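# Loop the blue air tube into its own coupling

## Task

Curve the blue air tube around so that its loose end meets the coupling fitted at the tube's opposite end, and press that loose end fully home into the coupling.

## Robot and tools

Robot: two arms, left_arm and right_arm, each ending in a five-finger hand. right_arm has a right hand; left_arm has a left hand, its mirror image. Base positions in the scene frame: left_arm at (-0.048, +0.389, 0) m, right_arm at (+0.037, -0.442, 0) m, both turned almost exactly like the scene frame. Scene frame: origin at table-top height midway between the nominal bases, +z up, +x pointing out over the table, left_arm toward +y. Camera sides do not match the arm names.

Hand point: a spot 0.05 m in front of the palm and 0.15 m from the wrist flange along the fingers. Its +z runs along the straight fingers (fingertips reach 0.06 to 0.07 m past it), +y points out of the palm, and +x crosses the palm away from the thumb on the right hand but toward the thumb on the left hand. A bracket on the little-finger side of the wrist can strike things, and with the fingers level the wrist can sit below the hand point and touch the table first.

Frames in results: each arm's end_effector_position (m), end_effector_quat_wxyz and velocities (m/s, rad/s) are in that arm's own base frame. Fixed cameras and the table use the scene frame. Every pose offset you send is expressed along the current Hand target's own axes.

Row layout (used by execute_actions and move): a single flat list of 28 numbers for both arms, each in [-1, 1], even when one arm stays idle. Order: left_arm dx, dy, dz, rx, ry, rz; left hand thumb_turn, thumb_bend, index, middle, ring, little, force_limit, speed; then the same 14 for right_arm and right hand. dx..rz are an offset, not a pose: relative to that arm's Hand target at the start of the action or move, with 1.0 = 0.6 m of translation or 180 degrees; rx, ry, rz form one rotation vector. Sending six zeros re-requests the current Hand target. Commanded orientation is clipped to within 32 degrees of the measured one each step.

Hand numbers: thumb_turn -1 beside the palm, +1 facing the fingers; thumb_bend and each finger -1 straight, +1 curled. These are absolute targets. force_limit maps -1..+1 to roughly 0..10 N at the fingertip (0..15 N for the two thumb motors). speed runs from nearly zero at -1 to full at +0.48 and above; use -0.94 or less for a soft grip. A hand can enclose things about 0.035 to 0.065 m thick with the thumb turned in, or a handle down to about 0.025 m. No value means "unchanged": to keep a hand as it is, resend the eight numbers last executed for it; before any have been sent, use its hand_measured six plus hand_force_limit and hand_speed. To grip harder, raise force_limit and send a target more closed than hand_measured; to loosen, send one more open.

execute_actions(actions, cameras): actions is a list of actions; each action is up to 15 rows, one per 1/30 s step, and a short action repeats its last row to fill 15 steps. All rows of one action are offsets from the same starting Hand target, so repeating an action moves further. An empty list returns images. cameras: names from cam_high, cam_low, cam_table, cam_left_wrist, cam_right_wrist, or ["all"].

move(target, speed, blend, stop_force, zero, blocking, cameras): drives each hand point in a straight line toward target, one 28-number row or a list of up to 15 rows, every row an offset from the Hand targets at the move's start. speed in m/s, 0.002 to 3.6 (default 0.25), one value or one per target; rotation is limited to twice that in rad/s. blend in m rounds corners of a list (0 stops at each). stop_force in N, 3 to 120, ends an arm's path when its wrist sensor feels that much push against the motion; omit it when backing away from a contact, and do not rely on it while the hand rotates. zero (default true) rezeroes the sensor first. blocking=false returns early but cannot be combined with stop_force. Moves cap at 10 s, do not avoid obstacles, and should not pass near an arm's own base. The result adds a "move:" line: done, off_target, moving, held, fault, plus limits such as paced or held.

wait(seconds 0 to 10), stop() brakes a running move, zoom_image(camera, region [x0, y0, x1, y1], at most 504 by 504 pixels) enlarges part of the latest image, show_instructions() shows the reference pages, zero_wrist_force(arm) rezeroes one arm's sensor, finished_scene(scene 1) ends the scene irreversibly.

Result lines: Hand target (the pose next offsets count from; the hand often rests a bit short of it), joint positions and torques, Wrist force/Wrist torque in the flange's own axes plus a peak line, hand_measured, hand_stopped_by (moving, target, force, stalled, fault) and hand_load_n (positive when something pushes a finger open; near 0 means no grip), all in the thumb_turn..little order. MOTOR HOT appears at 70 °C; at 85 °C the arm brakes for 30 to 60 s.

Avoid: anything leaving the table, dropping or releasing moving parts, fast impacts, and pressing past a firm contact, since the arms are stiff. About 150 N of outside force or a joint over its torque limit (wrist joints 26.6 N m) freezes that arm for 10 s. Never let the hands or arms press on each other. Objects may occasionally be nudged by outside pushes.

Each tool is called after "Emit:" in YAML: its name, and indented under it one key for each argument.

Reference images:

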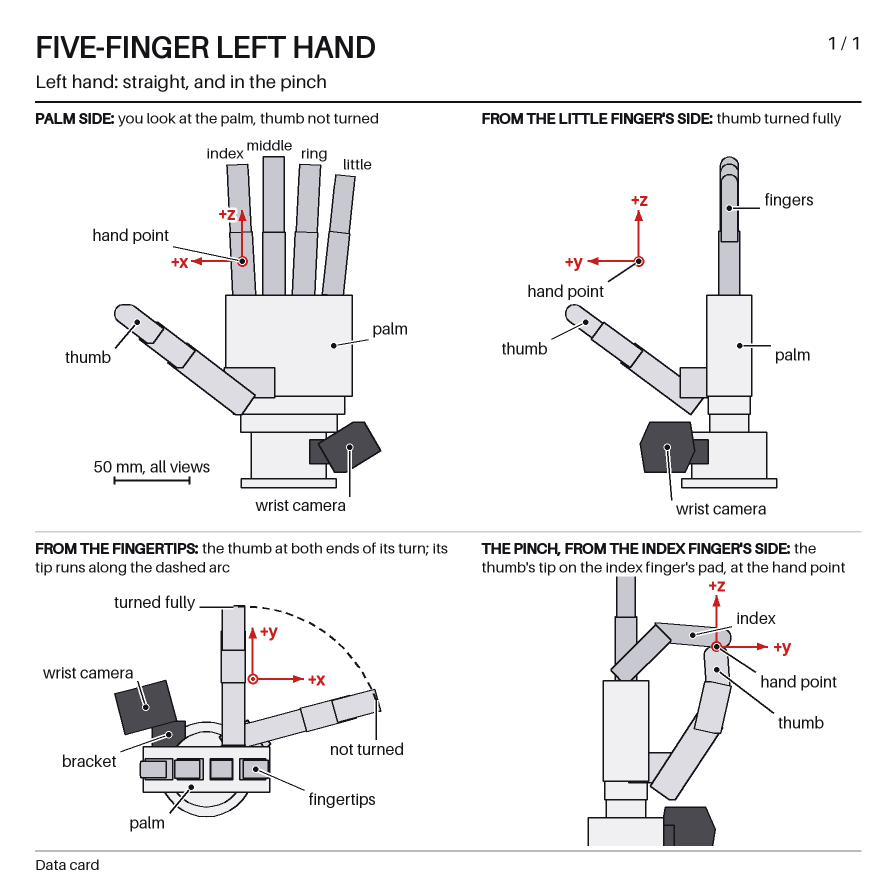

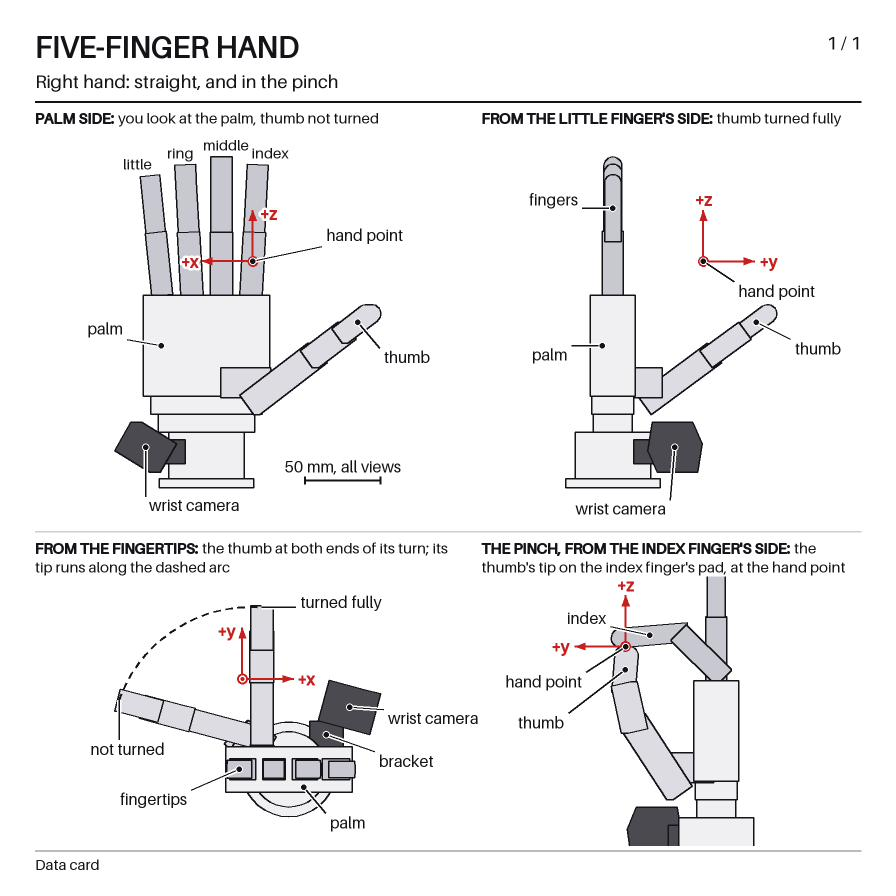

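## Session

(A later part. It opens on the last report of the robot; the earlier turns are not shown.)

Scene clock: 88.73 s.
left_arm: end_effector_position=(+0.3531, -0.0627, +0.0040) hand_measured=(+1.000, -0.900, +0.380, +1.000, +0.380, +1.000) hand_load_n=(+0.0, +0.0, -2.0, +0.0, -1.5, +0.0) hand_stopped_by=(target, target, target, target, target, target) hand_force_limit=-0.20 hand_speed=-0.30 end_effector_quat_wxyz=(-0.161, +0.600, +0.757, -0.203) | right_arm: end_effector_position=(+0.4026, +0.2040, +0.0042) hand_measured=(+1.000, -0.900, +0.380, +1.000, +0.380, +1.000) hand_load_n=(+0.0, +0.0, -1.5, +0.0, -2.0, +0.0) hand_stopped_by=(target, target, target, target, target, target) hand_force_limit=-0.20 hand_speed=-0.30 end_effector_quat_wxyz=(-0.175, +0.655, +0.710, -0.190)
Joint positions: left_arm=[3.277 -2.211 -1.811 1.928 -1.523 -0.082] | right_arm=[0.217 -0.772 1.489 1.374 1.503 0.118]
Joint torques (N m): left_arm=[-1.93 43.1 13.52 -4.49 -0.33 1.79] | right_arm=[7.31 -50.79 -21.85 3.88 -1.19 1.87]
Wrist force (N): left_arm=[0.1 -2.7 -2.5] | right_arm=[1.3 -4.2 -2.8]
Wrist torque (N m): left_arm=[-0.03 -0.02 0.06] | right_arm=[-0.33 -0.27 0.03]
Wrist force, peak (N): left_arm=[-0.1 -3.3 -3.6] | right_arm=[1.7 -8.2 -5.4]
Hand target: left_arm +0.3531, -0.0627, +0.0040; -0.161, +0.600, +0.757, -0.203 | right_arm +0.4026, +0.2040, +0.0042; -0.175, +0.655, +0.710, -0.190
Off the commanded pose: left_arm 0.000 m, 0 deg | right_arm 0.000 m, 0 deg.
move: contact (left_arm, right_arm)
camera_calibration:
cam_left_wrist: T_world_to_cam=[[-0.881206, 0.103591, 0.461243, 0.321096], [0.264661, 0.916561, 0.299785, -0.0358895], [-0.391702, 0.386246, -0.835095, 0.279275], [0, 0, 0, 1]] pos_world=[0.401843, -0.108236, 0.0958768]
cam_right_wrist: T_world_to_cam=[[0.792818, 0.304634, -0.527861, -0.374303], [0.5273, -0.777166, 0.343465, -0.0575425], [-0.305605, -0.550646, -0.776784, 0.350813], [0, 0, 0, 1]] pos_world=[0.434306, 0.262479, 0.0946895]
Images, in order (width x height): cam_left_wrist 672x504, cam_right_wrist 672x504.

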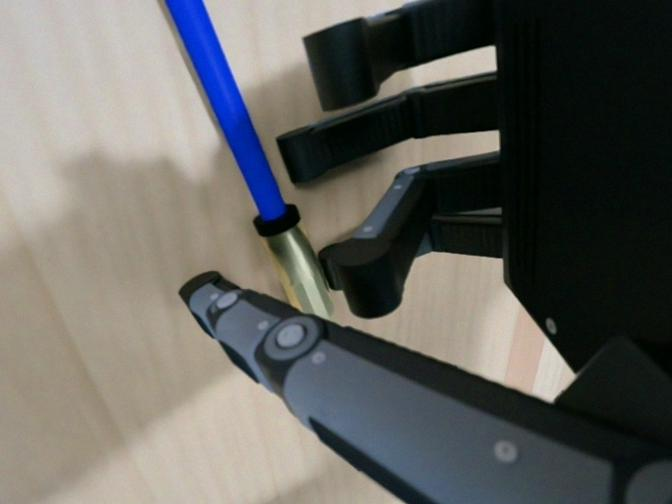

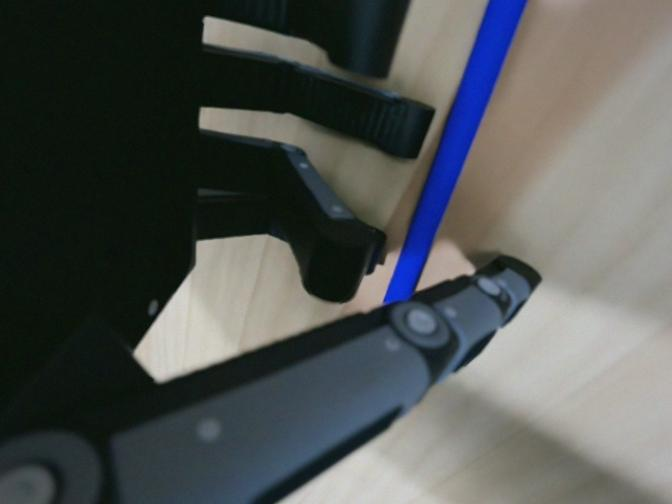

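Emit:
move:
  target: [0,-0.0008,-0.0014, 0,0,0, 1, -0.9, 0.38, 1, 0.38, 1, -0.2, -0.3, 0,-0.0008,-0.0014,0,0,0,1,-0.9,0.38,1,0.38,1,-0.2,-0.3]
  speed: 0.02
  cameras: []

Emit:
execute_actions:
  actions:
    - [[0,0,0,0,0,0,1,0.1,0.38,1,0.38,1,-0.2,-0.88,0,0,0,0,0,0,1,0.1,0.38,1,0.38,1,-0.2,-0.88]]
  cameras: ["cam_left_wrist","cam_right_wrist"]

Scene clock: 89.60 s.
left_arm: end_effector_position=(+0.3531, -0.0627, +0.0050) hand_measured=(+1.000, -0.900, +0.380, +1.000, +0.380, +1.000) hand_load_n=(+0.0, +0.5, +0.0, +0.0, +0.0, +0.0) hand_stopped_by=(target, target, target, target, target, target) hand_force_limit=-0.20 hand_speed=-0.30 end_effector_quat_wxyz=(-0.161, +0.600, +0.757, -0.203) | right_arm: end_effector_position=(+0.4026, +0.2040, +0.0052) hand_measured=(+1.000, -0.900, +0.380, +1.000, +0.380, +1.000) hand_load_n=(+0.0, +0.0, +0.0, +0.0, +0.0, +0.0) hand_stopped_by=(target, target, target, target, target, target) hand_force_limit=-0.20 hand_speed=-0.30 end_effector_quat_wxyz=(-0.175, +0.655, +0.710, -0.190)
Joint positions: left_arm=[3.277 -2.209 -1.811 1.926 -1.523 -0.082] | right_arm=[0.217 -0.774 1.489 1.376 1.503 0.118]
Joint torques (N m): left_arm=[-2.21 40.36 18.66 -5.07 -0.48 1.78] | right_arm=[6.85 -48.88 -20.48 4.22 -1.01 1.77]
Wrist force (N): left_arm=[-0.1 0.2 0.1] | right_arm=[1.3 -1.1 -0.3]
Wrist torque (N m): left_arm=[-0.04 0.06 -0.02] | right_arm=[-0.21 -0.34 0.11]
Wrist force, peak (N): left_arm=[0.0 -2.7 -3.0] | right_arm=[1.4 -4.6 -2.5]
Hand target: left_arm +0.3531, -0.0627, +0.0049; -0.161, +0.600, +0.757, -0.203 | right_arm +0.4026, +0.2040, +0.0052; -0.175, +0.655, +0.710, -0.190
Off the commanded pose: left_arm 0.000 m, 0 deg | right_arm 0.000 m, 0 deg.
move: done
No camera images: "cameras" was empty.

Scene clock: 92.17 s.
left_arm: end_effector_position=(+0.3531, -0.0627, +0.0049) hand_measured=(+1.000, -0.566, +0.380, +1.000, +0.380, +1.000) hand_load_n=(-2.5, +6.5, +2.0, +0.0, +0.0, +0.0) hand_stopped_by=(target, force, target, target, target, target) hand_force_limit=-0.20 hand_speed=-0.88 end_effector_quat_wxyz=(-0.161, +0.600, +0.757, -0.203) | right_arm: end_effector_position=(+0.4026, +0.2040, +0.0052) hand_measured=(+1.000, -0.502, +0.380, +1.000, +0.380, +1.000) hand_load_n=(+2.0, +6.0, +0.0, -0.5, +0.0, +0.0) hand_stopped_by=(target, force, target, target, target, target) hand_force_limit=-0.20 hand_speed=-0.88 end_effector_quat_wxyz=(-0.175, +0.655, +0.710, -0.190)
Joint positions: left_arm=[3.277 -2.209 -1.811 1.926 -1.523 -0.082] | right_arm=[0.217 -0.774 1.489 1.376 1.503 0.118]
Joint torques (N m): left_arm=[-0.59 31.19 17.67 -1.73 -0.26 1.73] | right_arm=[6.37 -38.63 -16.77 1.64 -0.96 1.55]
Wrist force (N): left_arm=[0.3 -0.6 -2.0] | right_arm=[1.2 -1.2 -0.4]
Wrist torque (N m): left_arm=[-0.07 0.03 -0.01] | right_arm=[-0.23 -0.32 0.10]
Wrist force, peak (N): left_arm=[0.3 -0.3 -2.4] | right_arm=[1.6 -1.2 -0.6]
Hand target: left_arm +0.3531, -0.0627, +0.0049; -0.161, +0.600, +0.757, -0.203 | right_arm +0.4026, +0.2040, +0.0052; -0.175, +0.655, +0.710, -0.190
Off the commanded pose: left_arm 0.000 m, 0 deg | right_arm 0.000 m, 0 deg.
camera_calibration:
cam_left_wrist: T_world_to_cam=[[-0.881229, 0.103509, 0.461217, 0.320726], [0.264583, 0.91657, 0.299826, -0.0361873], [-0.391703, 0.386246, -0.835095, 0.280149], [0, 0, 0, 1]] pos_world=[0.401943, -0.108236, 0.0968768]
cam_right_wrist: T_world_to_cam=[[0.792843, 0.304677, -0.5278, -0.373856], [0.527316, -0.777137, 0.343506, -0.0578702], [-0.305514, -0.550663, -0.776808, 0.351479], [0, 0, 0, 1]] pos_world=[0.434306, 0.262479, 0.0955895]
Images, in order (width x height): cam_left_wrist 672x504, cam_right_wrist 672x504.

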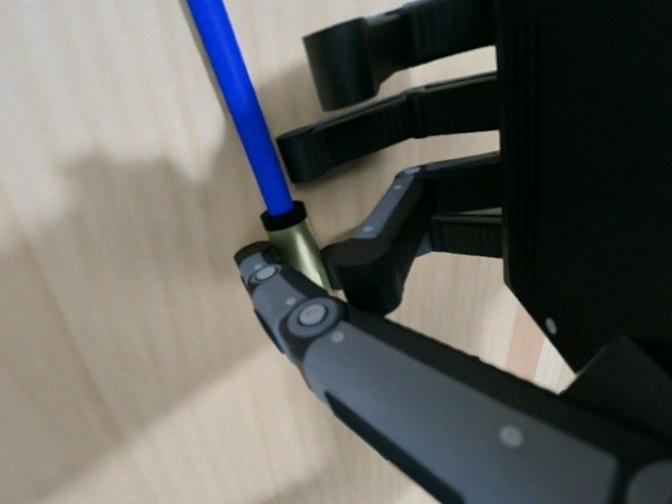

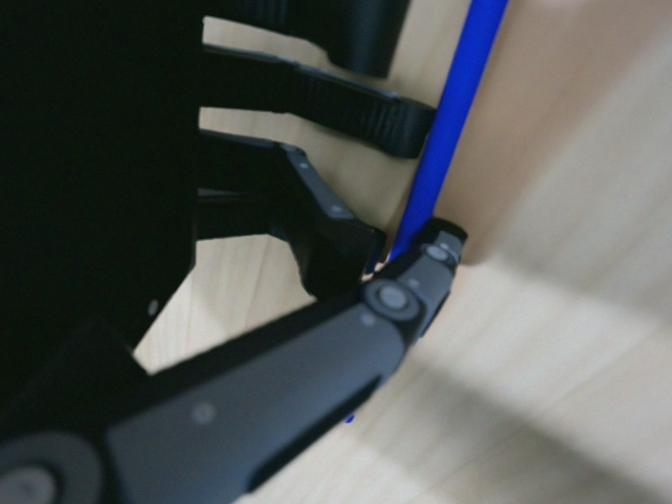

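Emit:
execute_actions:
  actions:
    - [[0,0,0,0,0,0,1,0.2,0.38,1,0.38,1,0.2,-0.88,0,0,0,0,0,0,1,0.2,0.38,1,0.38,1,0.2,-0.88]]
  cameras: []

Emit:
move:
  target: [0,-0.025,-0.0433, 0,0,0, 1, 0.2, 0.38, 1, 0.38, 1, 0.2, -0.88, 0,-0.025,-0.0433,0,0,0,1,0.2,0.38,1,0.38,1,0.2,-0.88]
  speed: 0.05
  cameras: ["cam_left_wrist","cam_right_wrist","cam_table"]

Scene clock: 93.00 s.
left_arm: end_effector_position=(+0.3531, -0.0627, +0.0049) hand_measured=(+1.000, -0.560, +0.380, +1.000, +0.380, +1.000) hand_load_n=(-3.0, +8.5, +2.0, +0.0, +0.0, +0.0) hand_stopped_by=(target, force, target, target, target, target) hand_force_limit=0.20 hand_speed=-0.88 end_effector_quat_wxyz=(-0.161, +0.600, +0.757, -0.203) | right_arm: end_effector_position=(+0.4026, +0.2040, +0.0052) hand_measured=(+1.000, -0.472, +0.380, +1.000, +0.380, +1.000) hand_load_n=(+3.0, +9.0, +0.0, -1.0, +0.0, +0.0) hand_stopped_by=(target, force, target, target, target, target) hand_force_limit=0.20 hand_speed=-0.88 end_effector_quat_wxyz=(-0.175, +0.655, +0.710, -0.190)
Joint positions: left_arm=[3.277 -2.209 -1.811 1.926 -1.523 -0.082] | right_arm=[0.217 -0.774 1.489 1.376 1.503 0.118]
Joint torques (N m): left_arm=[0.77 31.26 16.87 -1.67 -0.19 1.87] | right_arm=[4.87 -38.38 -15.05 1.69 -0.88 1.66]
Wrist force (N): left_arm=[0.4 -0.9 -2.6] | right_arm=[1.1 -1.3 -0.4]
Wrist torque (N m): left_arm=[-0.07 0.02 -0.01] | right_arm=[-0.24 -0.30 0.08]
Wrist force, peak (N): left_arm=[0.4 -0.6 -2.8] | right_arm=[1.5 -1.2 -0.4]
Hand target: left_arm +0.3531, -0.0627, +0.0049; -0.161, +0.600, +0.757, -0.203 | right_arm +0.4026, +0.2040, +0.0052; -0.175, +0.655, +0.710, -0.190
Off the commanded pose: left_arm 0.000 m, 0 deg | right_arm 0.000 m, 0 deg.
No camera images: "cameras" was empty.

Scene clock: 93.90 s.
left_arm: end_effector_position=(+0.3532, -0.0626, +0.0350) hand_measured=(+1.000, -0.560, +0.380, +1.000, +0.380, +1.000) hand_load_n=(-2.5, +8.0, +4.5, +0.0, +0.0, +0.0) hand_stopped_by=(target, force, target, target, target, target) hand_force_limit=0.20 hand_speed=-0.88 end_effector_quat_wxyz=(-0.161, +0.600, +0.757, -0.203) end_effector_velocity=(+0.000, +0.000, -0.001) end_effector_angular_velocity=(+0.001, -0.003, -0.001) | right_arm: end_effector_position=(+0.4027, +0.2040, +0.0352) hand_measured=(+1.000, -0.472, +0.380, +1.000, +0.380, +1.000) hand_load_n=(+3.0, +9.0, +0.0, -1.0, +0.0, +0.0) hand_stopped_by=(target, force, target, target, target, target) hand_force_limit=0.20 hand_speed=-0.88 end_effector_quat_wxyz=(-0.175, +0.655, +0.710, -0.190)
Joint positions: left_arm=[3.277 -2.155 -1.8 1.862 -1.523 -0.082] | right_arm=[0.217 -0.819 1.479 1.431 1.503 0.118]
Joint velocities: left_arm=[-0.001 -0.001 -0.001 0.005 0 0] | right_arm=[within noise]
Joint torques (N m): left_arm=[9.37 28.16 6.57 -0.78 -0.46 2.02] | right_arm=[8.59 -36.65 -6.37 1.41 -1.23 1.84]
Wrist force (N): left_arm=[-0.1 0.7 0.5] | right_arm=[1.4 -1.3 -0.1]
Wrist torque (N m): left_arm=[0.01 0.09 -0.02] | right_arm=[-0.28 -0.36 0.12]
Wrist force, peak (N): left_arm=[0.4 -0.8 -2.6] | right_arm=[1.4 -1.7 -0.8]
Hand target: left_arm +0.3532, -0.0626, +0.0349; -0.161, +0.600, +0.757, -0.203 | right_arm +0.4026, +0.2040, +0.0352; -0.175, +0.655, +0.710, -0.190
Off the commanded pose: left_arm 0.000 m, 0 deg | right_arm 0.000 m, 0 deg.
move: done
camera_calibration:
cam_left_wrist: T_world_to_cam=[[-0.881294, 0.103519, 0.461091, 0.306975], [0.264541, 0.916576, 0.299845, -0.0452234], [-0.391585, 0.386229, -0.835158, 0.305284], [0, 0, 0, 1]] pos_world=[0.402043, -0.108236, 0.126977]
cam_right_wrist: T_world_to_cam=[[0.792977, 0.304642, -0.527617, -0.358121], [0.527169, -0.777219, 0.343544, -0.0681821], [-0.305417, -0.550566, -0.776915, 0.374837], [0, 0, 0, 1]] pos_world=[0.434407, 0.262479, 0.12569]
Images, in order (width x height): cam_table 672x504, cam_left_wrist 672x504, cam_right_wrist 672x504.

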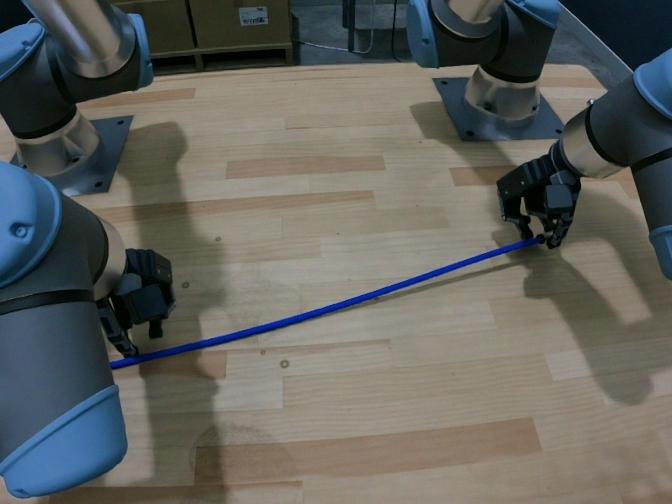

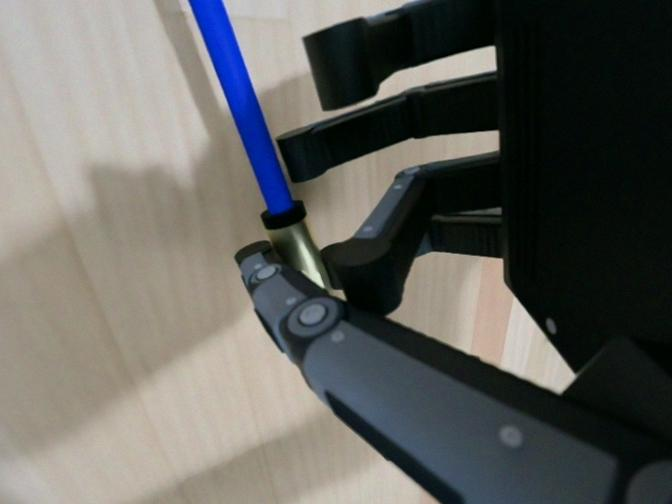

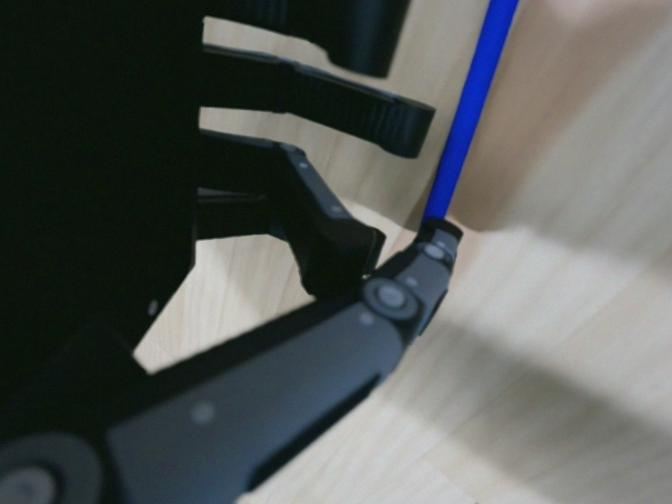

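Emit:
move:
  target: [0,0.025,0.0433, 0,0,0, 1, 0.2, 0.38, 1, 0.38, 1, 0.2, -0.88, 0,0.025,0.0433,0,0,0,1,0.2,0.38,1,0.38,1,0.2,-0.88]
  speed: 0.05
  cameras: []

Emit:
execute_actions:
  actions:
    - [[0,0,0,0,0,0,1,0.2,0.38,1,0.38,1,0.2,-0.88,0,0,0,0,0,0,1,-0.9,0.38,1,0.38,1,0.2,-0.4]]
    - [[0,0,0,0,0,0,1,0.2,0.38,1,0.38,1,0.2,-0.88,0,0,0,0,0,0,1,-0.9,0.38,1,0.38,1,0.2,-0.4]]
  cameras: ["cam_right_wrist"]

Emit:
move:
  target: [0,0,0, 0,0,0, 1, 0.2, 0.38, 1, 0.38, 1, 0.2, -0.88, 0,-0.0125,-0.0217,0,0,0,1,-0.9,0.44,0.44,0.44,1,0.2,-0.2]
  speed: 0.05
  cameras: ["cam_right_wrist","cam_left_wrist"]

Scene clock: 95.57 s.
left_arm: end_effector_position=(+0.3531, -0.0627, +0.0049) hand_measured=(+1.000, -0.560, +0.380, +1.000, +0.380, +1.000) hand_load_n=(-2.5, +8.5, +2.0, +0.0, +0.0, +0.0) hand_stopped_by=(target, force, target, target, target, target) hand_force_limit=0.20 hand_speed=-0.88 end_effector_quat_wxyz=(-0.161, +0.600, +0.757, -0.203) end_effector_velocity=(-0.001, +0.000, +0.001) end_effector_angular_velocity=(+0.001, +0.003, +0.001) | right_arm: end_effector_position=(+0.4025, +0.2040, +0.0051) hand_measured=(+1.000, -0.474, +0.380, +1.000, +0.380, +1.000) hand_load_n=(+3.0, +9.0, +0.0, -1.0, +0.0, +0.0) hand_stopped_by=(target, force, target, target, target, target) hand_force_limit=0.20 hand_speed=-0.88 end_effector_quat_wxyz=(-0.175, +0.655, +0.710, -0.190) end_effector_velocity=(+0.000, +0.000, +0.002) end_effector_angular_velocity=(-0.001, +0.001, +0.000)
Joint positions: left_arm=[3.277 -2.209 -1.811 1.927 -1.523 -0.082] | right_arm=[0.217 -0.774 1.489 1.376 1.503 0.118]
Joint velocities: left_arm=[0 0.002 0 -0.005 -0.001 -0.002] | right_arm=[0 -0.003 0 0.005 0.001 0]
Joint torques (N m): left_arm=[0.28 43.25 15.6 -5.5 0.75 0.12] | right_arm=[4.06 -50.33 -14.3 4.15 -1.78 1.27]
Wrist force (N): left_arm=[-0.2 -1.0 -2.1] | right_arm=[1.6 -1.1 -0.2]
Wrist torque (N m): left_arm=[-0.03 0.03 -0.01] | right_arm=[-0.22 -0.36 0.11]
Wrist force, peak (N): left_arm=[0.2 -3.0 -7.8] | right_arm=[1.3 -2.4 -7.6]
Hand target: left_arm +0.3531, -0.0627, +0.0049; -0.161, +0.600, +0.757, -0.203 | right_arm +0.4026, +0.2040, +0.0052; -0.175, +0.655, +0.710, -0.190
Off the commanded pose: left_arm 0.000 m, 0 deg | right_arm 0.000 m, 0 deg.
move: done
No camera images: "cameras" was empty.

Scene clock: 96.77 s.
left_arm: end_effector_position=(+0.3531, -0.0627, +0.0049) hand_measured=(+1.000, -0.560, +0.380, +1.000, +0.380, +1.000) hand_load_n=(-2.5, +8.0, +3.0, +0.0, +0.0, +0.0) hand_stopped_by=(target, force, target, target, target, target) hand_force_limit=0.20 hand_speed=-0.88 end_effector_quat_wxyz=(-0.161, +0.600, +0.757, -0.203) | right_arm: end_effector_position=(+0.4026, +0.2040, +0.0052) hand_measured=(+1.000, -0.900, +0.380, +1.000, +0.380, +1.000) hand_load_n=(+0.0, +0.0, +0.0, +0.5, +0.0, +0.0) hand_stopped_by=(target, target, target, target, target, target) hand_force_limit=0.20 hand_speed=-0.40 end_effector_quat_wxyz=(-0.175, +0.655, +0.710, -0.190)
Joint positions: left_arm=[3.277 -2.209 -1.811 1.926 -1.523 -0.082] | right_arm=[0.217 -0.774 1.489 1.376 1.503 0.118]
Joint torques (N m): left_arm=[-9.46 43.38 19.57 -5.14 1.36 -2.07] | right_arm=[-0.24 -52.4 -20.87 3.53 -1.98 -0.06]
Wrist force (N): left_arm=[-0.1 -0.2 -0.7] | right_arm=[1.3 -1.1 -0.5]
Wrist torque (N m): left_arm=[-0.01 0.05 -0.02] | right_arm=[-0.21 -0.34 0.11]
Wrist force, peak (N): left_arm=[-0.3 -0.5 -1.5] | right_arm=[1.5 -1.2 -0.4]
Hand target: left_arm +0.3531, -0.0627, +0.0049; -0.161, +0.600, +0.757, -0.203 | right_arm +0.4026, +0.2040, +0.0052; -0.175, +0.655, +0.710, -0.190
Off the commanded pose: left_arm 0.000 m, 0 deg | right_arm 0.000 m, 0 deg.
camera_calibration:
cam_right_wrist: T_world_to_cam=[[0.792843, 0.304677, -0.5278, -0.373856], [0.527316, -0.777137, 0.343506, -0.0578702], [-0.305514, -0.550663, -0.776808, 0.351479], [0, 0, 0, 1]] pos_world=[0.434306, 0.262479, 0.0955895]
Images, in order (width x height): cam_right_wrist 672x504.

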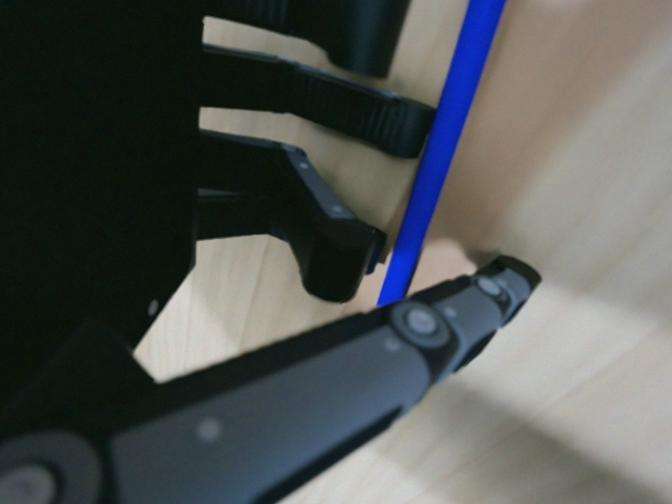

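Scene clock: 97.50 s.
left_arm: end_effector_position=(+0.3531, -0.0627, +0.0049) hand_measured=(+1.000, -0.560, +0.380, +1.000, +0.380, +1.000) hand_load_n=(-2.5, +8.0, +3.0, +0.0, +0.0, +0.0) hand_stopped_by=(target, force, target, target, target, target) hand_force_limit=0.20 hand_speed=-0.88 end_effector_quat_wxyz=(-0.161, +0.600, +0.757, -0.203) | right_arm: end_effector_position=(+0.4026, +0.2040, +0.0203) hand_measured=(+1.000, -0.900, +0.440, +0.440, +0.440, +1.000) hand_load_n=(+0.0, +0.0, +0.0, +0.0, +0.0, +0.0) hand_stopped_by=(target, target, target, target, target, target) hand_force_limit=0.20 hand_speed=-0.20 end_effector_quat_wxyz=(-0.175, +0.655, +0.710, -0.190) end_effector_velocity=(+0.001, +0.000, -0.002) end_effector_angular_velocity=(+0.001, -0.002, +0.000)
Joint positions: left_arm=[3.277 -2.209 -1.811 1.926 -1.523 -0.082] | right_arm=[0.217 -0.797 1.484 1.403 1.503 0.118]
Joint velocities: left_arm=[within noise] | right_arm=[0 0.003 0 -0.005 0 0]
Joint torques (N m): left_arm=[-9.48 43.75 20.76 -4.9 1.35 -2.01] | right_arm=[-1.53 -36.51 -14.9 0.79 -1.82 -0.44]
Wrist force (N): left_arm=[-0.1 -0.2 -0.6] | right_arm=[1.5 -1.1 -0.4]
Wrist torque (N m): left_arm=[-0.01 0.05 -0.02] | right_arm=[-0.22 -0.37 0.12]
Wrist force, peak (N): left_arm=[-0.2 -0.4 -0.8] | right_arm=[1.3 -1.5 -0.5]
Hand target: left_arm +0.3531, -0.0627, +0.0049; -0.161, +0.600, +0.757, -0.203 | right_arm +0.4026, +0.2040, +0.0202; -0.175, +0.655, +0.710, -0.190
Off the commanded pose: left_arm 0.000 m, 0 deg | right_arm 0.000 m, 0 deg.
move: done
camera_calibration:
cam_left_wrist: T_world_to_cam=[[-0.881229, 0.103509, 0.461217, 0.320726], [0.264583, 0.91657, 0.299826, -0.0361873], [-0.391703, 0.386246, -0.835095, 0.280149], [0, 0, 0, 1]] pos_world=[0.401943, -0.108236, 0.0968768]
cam_right_wrist: T_world_to_cam=[[0.792843, 0.304677, -0.5278, -0.365833], [0.527316, -0.777137, 0.343506, -0.0630915], [-0.305514, -0.550663, -0.776808, 0.363286], [0, 0, 0, 1]] pos_world=[0.434306, 0.262479, 0.11079]
Images, in order (width x height): cam_left_wrist 672x504, cam_right_wrist 672x504.

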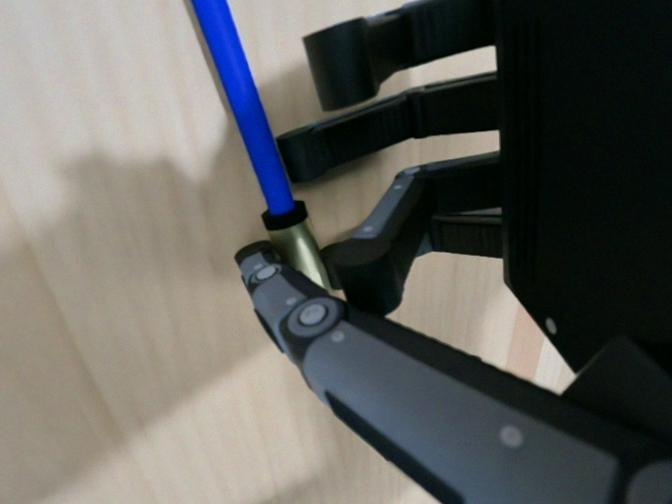

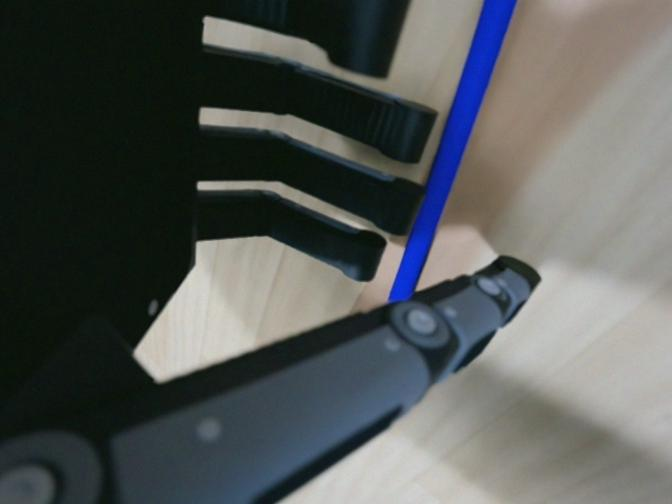

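Emit:
move:
  target: [0,0,0, 0,0,0, 1, 0.2, 0.38, 1, 0.38, 1, 0.2, -0.88, 0,-0.0144,0.0083,0,0,0,1,-0.9,0.44,0.44,0.44,1,0.2,-0.2]
  speed: 0.05
  cameras: []

Emit:
move:
  target: [0,0,0, 0,0,0, 1, 0.2, 0.38, 1, 0.38, 1, 0.2, -0.88, 0,0.0136,0.0235,0,0,0,1,-0.9,0.44,0.44,0.44,1,0.2,-0.2]
  speed: 0.04
  stop_force: 4
  cameras: ["cam_right_wrist"]

Scene clock: 98.47 s.
left_arm: end_effector_position=(+0.3531, -0.0627, +0.0049) hand_measured=(+1.000, -0.560, +0.380, +1.000, +0.380, +1.000) hand_load_n=(-2.5, +8.0, +3.0, +0.0, +0.0, +0.0) hand_stopped_by=(target, force, target, target, target, target) hand_force_limit=0.20 hand_speed=-0.88 end_effector_quat_wxyz=(-0.161, +0.600, +0.757, -0.203) | right_arm: end_effector_position=(+0.3926, +0.2032, +0.0202) hand_measured=(+1.000, -0.900, +0.440, +0.440, +0.440, +1.000) hand_load_n=(+0.0, -0.5, +0.0, +0.0, +0.0, +0.0) hand_stopped_by=(target, target, target, target, target, target) hand_force_limit=0.20 hand_speed=-0.20 end_effector_quat_wxyz=(-0.175, +0.655, +0.710, -0.190) end_effector_velocity=(+0.002, +0.001, +0.001) end_effector_angular_velocity=(+0.002, -0.005, +0.000)
Joint positions: left_arm=[3.277 -2.209 -1.811 1.926 -1.523 -0.082] | right_arm=[0.22 -0.814 1.519 1.386 1.502 0.121]
Joint velocities: left_arm=[within noise] | right_arm=[0 -0.001 -0.006 0.001 -0.001 0]
Joint torques (N m): left_arm=[-8.8 43.29 20 -4.5 1.29 -2.02] | right_arm=[6.38 -36.93 -20.35 4.35 -2.57 1.56]
Wrist force (N): left_arm=[-0.1 -0.1 -0.7] | right_arm=[1.3 -1.1 -0.4]
Wrist torque (N m): left_arm=[0.00 0.05 -0.02] | right_arm=[-0.22 -0.34 0.01]
Wrist force, peak (N): left_arm=[0.0 -0.3 -0.9] | right_arm=[1.6 -1.5 -0.1]
Hand target: left_arm +0.3531, -0.0627, +0.0049; -0.161, +0.600, +0.757, -0.203 | right_arm +0.3927, +0.2032, +0.0202; -0.175, +0.655, +0.710, -0.190
Off the commanded pose: left_arm 0.000 m, 0 deg | right_arm 0.000 m, 0 deg.
move: done
No camera images: "cameras" was empty.

Scene clock: 99.77 s.
left_arm: end_effector_position=(+0.3531, -0.0627, +0.0049) hand_measured=(+1.000, -0.560, +0.380, +1.000, +0.380, +1.000) hand_load_n=(-2.5, +8.0, +3.0, +0.0, +0.0, +0.0) hand_stopped_by=(target, force, target, target, target, target) hand_force_limit=0.20 hand_speed=-0.88 end_effector_quat_wxyz=(-0.161, +0.600, +0.757, -0.203) | right_arm: end_effector_position=(+0.3927, +0.2032, +0.0039) hand_measured=(+1.000, -0.900, +0.440, +0.440, +0.440, +1.000) hand_load_n=(+0.0, +0.0, +0.0, +0.0, +0.0, +0.0) hand_stopped_by=(target, target, target, target, target, target) hand_force_limit=0.20 hand_speed=-0.20 end_effector_quat_wxyz=(-0.175, +0.655, +0.710, -0.190)
Joint positions: left_arm=[3.277 -2.209 -1.811 1.926 -1.523 -0.082] | right_arm=[0.22 -0.789 1.523 1.356 1.502 0.121]
Joint torques (N m): left_arm=[-9.51 42.83 20.66 -3.96 1.28 -2.17] | right_arm=[-7.64 -50.74 -19.24 4.74 1.01 -2.09]
Wrist force (N): left_arm=[0.0 -0.2 -0.5] | right_arm=[1.2 -1.1 -0.4]
Wrist torque (N m): left_arm=[-0.02 0.03 -0.01] | right_arm=[-0.22 -0.32 0.01]
Wrist force, peak (N): left_arm=[-0.1 -0.3 -0.9] | right_arm=[1.5 -1.4 -0.7]
Hand target: left_arm +0.3531, -0.0627, +0.0049; -0.161, +0.600, +0.757, -0.203 | right_arm +0.3927, +0.2032, +0.0039; -0.175, +0.655, +0.710, -0.190
Off the commanded pose: left_arm 0.000 m, 0 deg | right_arm 0.000 m, 0 deg.
move: done
camera_calibration:
cam_right_wrist: T_world_to_cam=[[0.792816, 0.304668, -0.527845, -0.366378], [0.527294, -0.777202, 0.343393, -0.052822], [-0.305621, -0.550577, -0.776827, 0.347106], [0, 0, 0, 1]] pos_world=[0.424406, 0.261679, 0.0943896]
Images, in order (width x height): cam_right_wrist 672x504.

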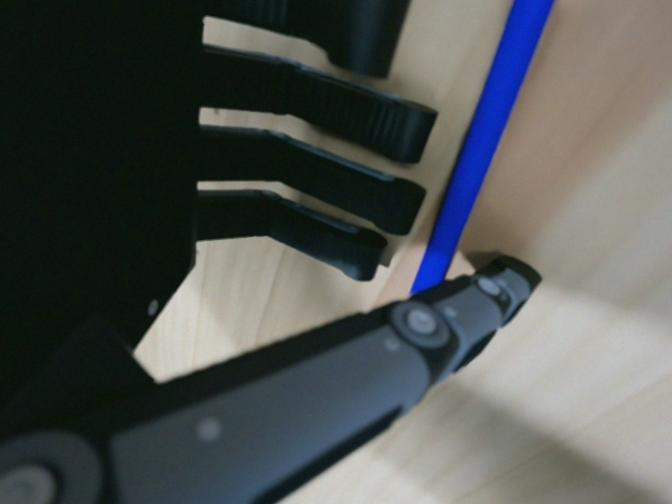

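Close the right thumb.

Emit:
execute_actions:
  actions:
    - [[0,0,0,0,0,0,1,0.2,0.38,1,0.38,1,0.2,-0.88,0,0,0,0,0,0,1,0.0,0.44,0.44,0.44,1,0.0,-0.88]]
  cameras: ["cam_right_wrist"]

Scene clock: 102.13 s.
left_arm: end_effector_position=(+0.3531, -0.0627, +0.0049) hand_measured=(+1.000, -0.560, +0.380, +1.000, +0.380, +1.000) hand_load_n=(-2.0, +8.0, +3.0, +0.0, +0.0, +0.0) hand_stopped_by=(target, force, target, target, target, target) hand_force_limit=0.20 hand_speed=-0.88 end_effector_quat_wxyz=(-0.161, +0.600, +0.757, -0.203) | right_arm: end_effector_position=(+0.3927, +0.2032, +0.0039) hand_measured=(+1.000, -0.560, +0.440, +0.440, +0.440, +1.000) hand_load_n=(+1.0, +8.0, +0.0, +1.0, +0.0, +0.0) hand_stopped_by=(target, force, target, target, target, target) hand_force_limit=0.00 hand_speed=-0.88 end_effector_quat_wxyz=(-0.175, +0.655, +0.710, -0.190)
Joint positions: left_arm=[3.277 -2.209 -1.811 1.926 -1.523 -0.082] | right_arm=[0.22 -0.789 1.523 1.356 1.502 0.121]
Joint torques (N m): left_arm=[-9.58 43.88 20.16 -3.24 1.32 -2.11] | right_arm=[-7.44 -47.42 -18.53 4.29 2.74 -2.04]
Wrist force (N): left_arm=[-0.2 -0.3 -0.8] | right_arm=[2.1 -1.8 -5.5]
Wrist torque (N m): left_arm=[-0.02 0.05 -0.02] | right_arm=[-0.45 -0.29 -0.04]
Wrist force, peak (N): left_arm=[0.0 -0.5 -0.9] | right_arm=[2.5 -1.6 -5.6]
Hand target: left_arm +0.3531, -0.0627, +0.0049; -0.161, +0.600, +0.757, -0.203 | right_arm +0.3927, +0.2032, +0.0039; -0.175, +0.655, +0.710, -0.190
Off the commanded pose: left_arm 0.000 m, 0 deg | right_arm 0.000 m, 0 deg.
camera_calibration:
cam_right_wrist: T_world_to_cam=[[0.792868, 0.304671, -0.527765, -0.366409], [0.527268, -0.777189, 0.343462, -0.0528212], [-0.30553, -0.550593, -0.776851, 0.347075], [0, 0, 0, 1]] pos_world=[0.424407, 0.261679, 0.0943896]
Images, in order (width x height): cam_right_wrist 672x504.

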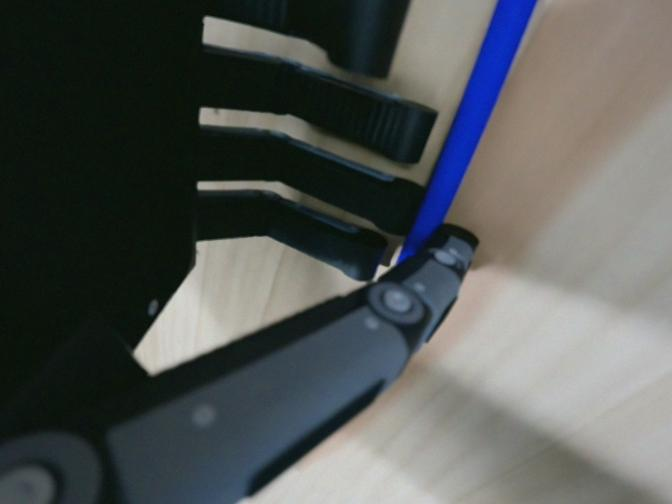

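Emit:
move:
  target: [0,-0.0383,-0.0664, 0,0,0, 1, 0.2, 0.38, 1, 0.38, 1, 0.2, -0.88, 0,-0.0383,-0.0664,0,0,0,1,0.02,0.44,0.44,0.44,1,0.2,-0.88]
  speed: 0.05
  cameras: ["cam_left_wrist","cam_right_wrist","cam_table"]

Scene clock: 103.47 s.
left_arm: end_effector_position=(+0.3533, -0.0626, +0.0510) hand_measured=(+1.000, -0.560, +0.380, +1.000, +0.380, +1.000) hand_load_n=(-2.5, +7.5, +4.0, +0.0, +0.0, +0.0) hand_stopped_by=(target, force, target, target, target, target) hand_force_limit=0.20 hand_speed=-0.88 end_effector_quat_wxyz=(-0.161, +0.600, +0.757, -0.203) end_effector_velocity=(+0.000, +0.000, -0.002) end_effector_angular_velocity=(+0.001, -0.002, +0.001) | right_arm: end_effector_position=(+0.3928, +0.2032, +0.0500) hand_measured=(+1.000, -0.554, +0.440, +0.440, +0.440, +1.000) hand_load_n=(+2.5, +8.5, +0.0, +3.0, +0.0, +0.0) hand_stopped_by=(target, force, target, target, target, target) hand_force_limit=0.20 hand_speed=-0.88 end_effector_quat_wxyz=(-0.175, +0.655, +0.710, -0.190)
Joint positions: left_arm=[3.277 -2.127 -1.792 1.826 -1.523 -0.082] | right_arm=[0.22 -0.858 1.506 1.442 1.502 0.121]
Joint velocities: left_arm=[0.001 -0.003 -0.001 0.006 0 0] | right_arm=[within noise]
Joint torques (N m): left_arm=[8.94 28.34 5.46 -0.74 -0.58 1.81] | right_arm=[-3.19 -36.41 -2.33 0.95 2.04 -0.69]
Wrist force (N): left_arm=[-0.5 0.8 0.4] | right_arm=[1.8 -1.1 -0.2]
Wrist torque (N m): left_arm=[0.02 0.03 0.00] | right_arm=[-0.22 -0.33 -0.03]
Wrist force, peak (N): left_arm=[-1.2 0.9 0.7] | right_arm=[2.2 -1.7 -5.7]
Hand target: left_arm +0.3532, -0.0626, +0.0509; -0.161, +0.600, +0.757, -0.203 | right_arm +0.3927, +0.2032, +0.0499; -0.175, +0.655, +0.710, -0.190
Off the commanded pose: left_arm 0.000 m, 0 deg | right_arm 0.000 m, 0 deg.
move: done
camera_calibration:
cam_left_wrist: T_world_to_cam=[[-0.881294, 0.103519, 0.461091, 0.299597], [0.264541, 0.916576, 0.299845, -0.0500209], [-0.391585, 0.386229, -0.835158, 0.318646], [0, 0, 0, 1]] pos_world=[0.402043, -0.108236, 0.142977]
cam_right_wrist: T_world_to_cam=[[0.792977, 0.304642, -0.527617, -0.342218], [0.527169, -0.777219, 0.343544, -0.0686694], [-0.305417, -0.550566, -0.776915, 0.382872], [0, 0, 0, 1]] pos_world=[0.424507, 0.261679, 0.14049]
Images, in order (width x height): cam_table 672x504, cam_left_wrist 672x504, cam_right_wrist 672x504.

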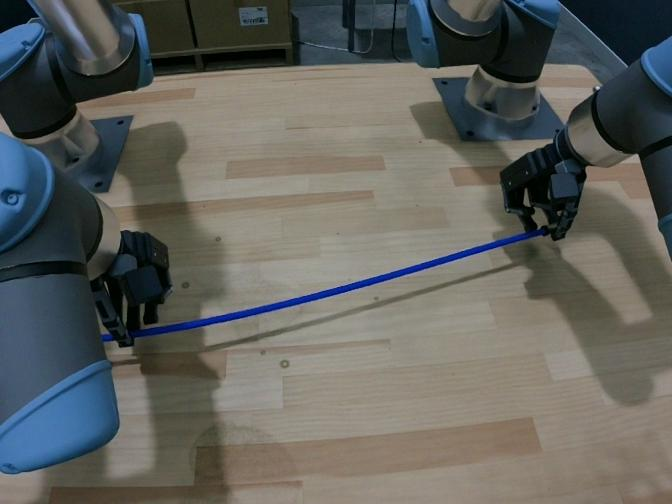

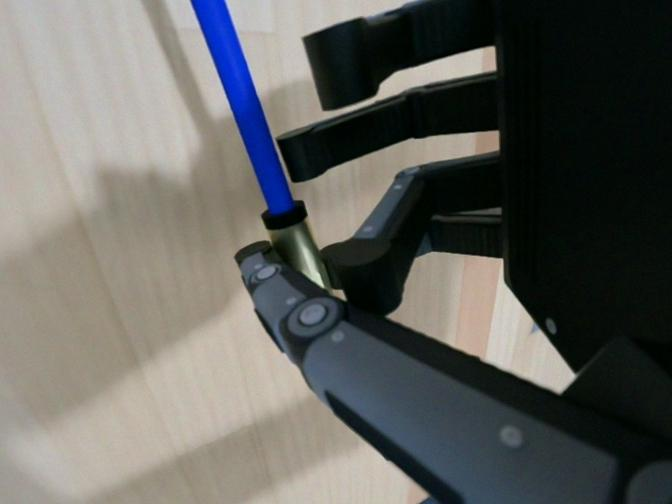

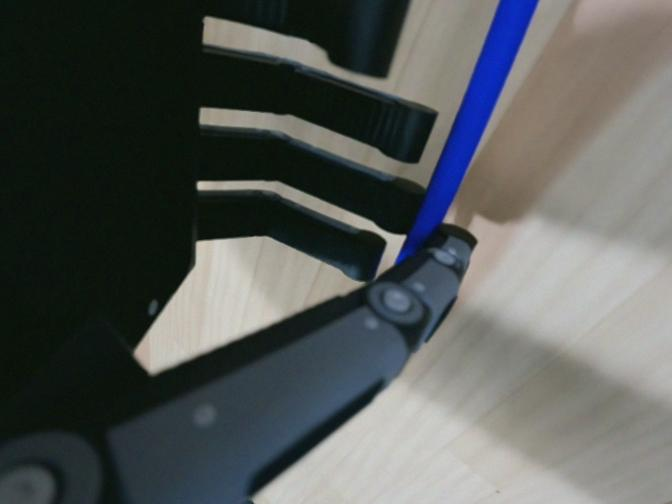

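Emit:
execute_actions:
  actions:
    - [[0,0,0,0,0,0,1,0.2,0.38,1,0.38,1,0.2,-0.88,0,0,0,0,0,0,1,0.04,0.44,0.36,0.44,1,0.2,-0.8]]
    - [[0,0,0,0,0,0,1,0.2,0.38,1,0.38,1,0.2,-0.88,0,0,0,0,0,0,1,0.06,0.44,0.36,0.44,1,0.2,-0.88]]
    - [[0,0,0,0,0,0,1,0.2,0.38,1,0.38,1,0.2,-0.88,0,0,0,0,0,0,1,0.08,0.44,0.28,0.44,1,0.2,-0.8]]
    - [[0,0,0,0,0,0,1,0.2,0.38,1,0.38,1,0.2,-0.88,0,0,0,0,0,0,1,0.1,0.44,0.28,0.44,1,0.2,-0.88]]
  cameras: ["cam_right_wrist"]

Scene clock: 106.03 s.
left_arm: end_effector_position=(+0.3532, -0.0626, +0.0509) hand_measured=(+1.000, -0.560, +0.380, +1.000, +0.380, +1.000) hand_load_n=(-1.0, +7.5, +4.0, +0.0, +0.0, +0.0) hand_stopped_by=(target, force, target, target, target, target) hand_force_limit=0.20 hand_speed=-0.88 end_effector_quat_wxyz=(-0.161, +0.600, +0.757, -0.203) | right_arm: end_effector_position=(+0.3927, +0.2032, +0.0499) hand_measured=(+1.000, -0.322, +0.440, +0.280, +0.440, +1.000) hand_load_n=(+0.0, +10.5, +1.5, +0.0, +0.0, +0.0) hand_stopped_by=(target, force, target, target, target, target) hand_force_limit=0.20 hand_speed=-0.88 end_effector_quat_wxyz=(-0.175, +0.655, +0.710, -0.190)
Joint positions: left_arm=[3.277 -2.128 -1.793 1.827 -1.523 -0.082] | right_arm=[0.22 -0.858 1.506 1.442 1.502 0.121]
Joint torques (N m): left_arm=[9.55 26.9 5.66 -1.04 -0.79 1.79] | right_arm=[8.22 -35.99 -2.08 3.96 0.58 1.92]
Wrist force (N): left_arm=[0.2 0.7 0.4] | right_arm=[1.2 -1.1 -0.7]
Wrist torque (N m): left_arm=[0.01 0.03 0.00] | right_arm=[-0.20 -0.31 0.00]
Wrist force, peak (N): left_arm=[-0.8 0.8 0.7] | right_arm=[2.2 -1.4 -0.5]
Hand target: left_arm +0.3532, -0.0626, +0.0509; -0.161, +0.600, +0.757, -0.203 | right_arm +0.3927, +0.2032, +0.0499; -0.175, +0.655, +0.710, -0.190
Off the commanded pose: left_arm 0.000 m, 0 deg | right_arm 0.000 m, 0 deg.
camera_calibration:
cam_right_wrist: T_world_to_cam=[[0.792843, 0.304677, -0.5278, -0.342118], [0.527316, -0.777137, 0.343506, -0.0686606], [-0.305514, -0.550663, -0.776808, 0.382815], [0, 0, 0, 1]] pos_world=[0.424406, 0.261679, 0.14039]
Images, in order (width x height): cam_right_wrist 672x504.

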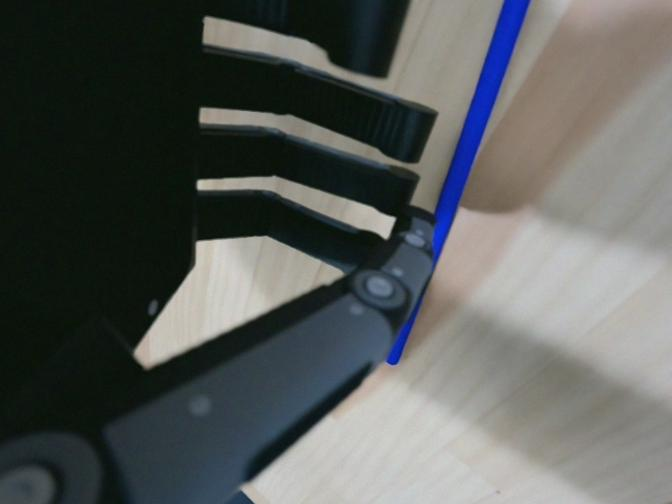

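Emit:
execute_actions:
  actions: []
  cameras: ["cam_table","cam_low","cam_right_wrist"]

Scene clock: 106.20 s.
left_arm: end_effector_position=(+0.3532, -0.0626, +0.0509) hand_measured=(+1.000, -0.560, +0.380, +1.000, +0.380, +1.000) hand_load_n=(-1.0, +7.5, +3.5, +0.0, +0.0, +0.0) hand_stopped_by=(target, force, target, target, target, target) hand_force_limit=0.20 hand_speed=-0.88 end_effector_quat_wxyz=(-0.161, +0.600, +0.757, -0.203) | right_arm: end_effector_position=(+0.3927, +0.2032, +0.0499) hand_measured=(+1.000, -0.322, +0.440, +0.280, +0.440, +1.000) hand_load_n=(+0.0, +10.5, +2.0, +0.0, +0.0, +0.0) hand_stopped_by=(target, force, target, target, target, target) hand_force_limit=0.20 hand_speed=-0.88 end_effector_quat_wxyz=(-0.175, +0.655, +0.710, -0.190)
Joint positions: left_arm=[3.277 -2.128 -1.793 1.827 -1.523 -0.082] | right_arm=[0.22 -0.858 1.506 1.442 1.502 0.121]
Joint velocities: within noise
Joint torques (N m): left_arm=[9.85 27.65 5.93 -1.12 -0.69 1.92] | right_arm=[9.31 -36.18 -2.75 3.79 0.43 1.96]
Wrist force (N): left_arm=[0.0 0.8 0.4] | right_arm=[1.3 -1.4 -0.5]
Wrist torque (N m): left_arm=[0.02 0.07 -0.01] | right_arm=[-0.26 -0.34 0.01]
Wrist force, peak (N): left_arm=[0.2 0.9 0.4] | right_arm=[1.3 -1.4 -0.5]
Hand target: left_arm +0.3532, -0.0626, +0.0509; -0.161, +0.600, +0.757, -0.203 | right_arm +0.3927, +0.2032, +0.0499; -0.175, +0.655, +0.710, -0.190
Off the commanded pose: left_arm 0.000 m, 0 deg | right_arm 0.000 m, 0 deg.
camera_calibration:
cam_right_wrist: T_world_to_cam=[[0.792843, 0.304677, -0.5278, -0.342118], [0.527316, -0.777137, 0.343506, -0.0686606], [-0.305514, -0.550663, -0.776808, 0.382815], [0, 0, 0, 1]] pos_world=[0.424406, 0.261679, 0.14039]
Images, in order (width x height): cam_low 672x504, cam_table 672x504, cam_right_wrist 672x504.

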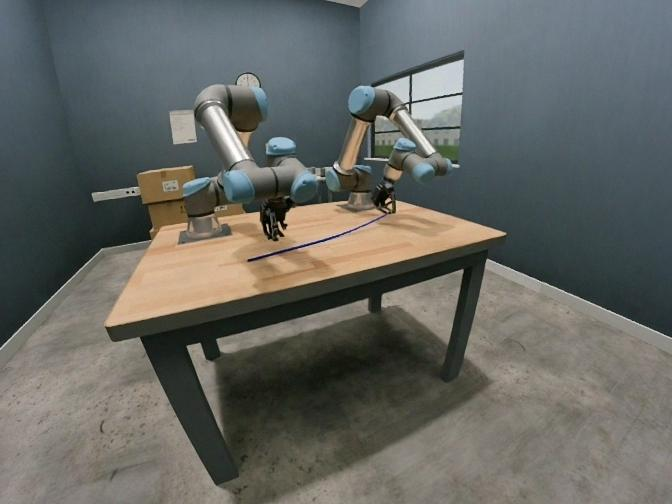

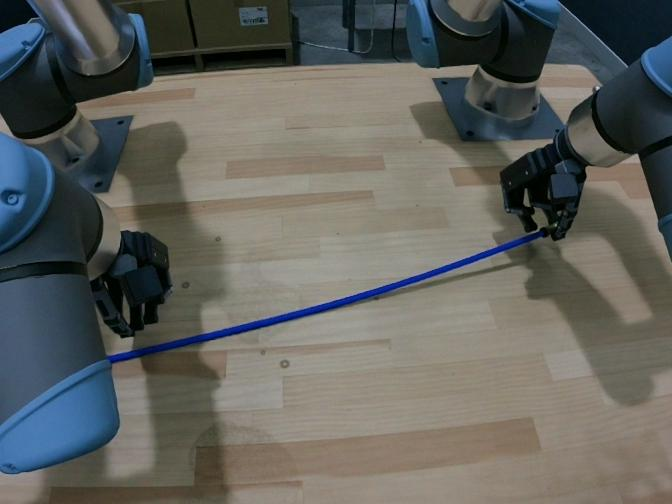

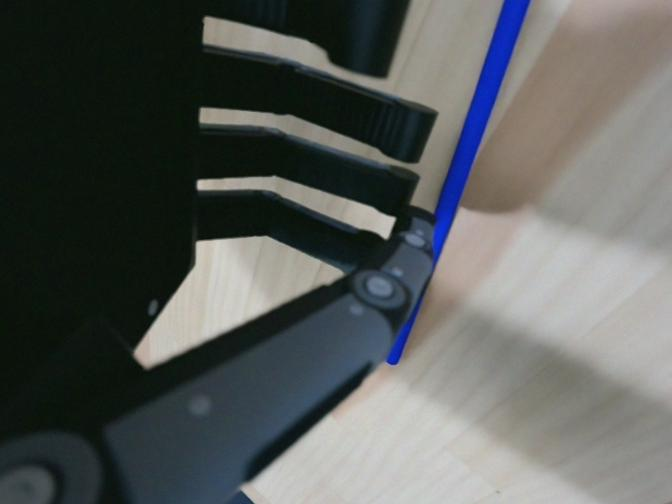

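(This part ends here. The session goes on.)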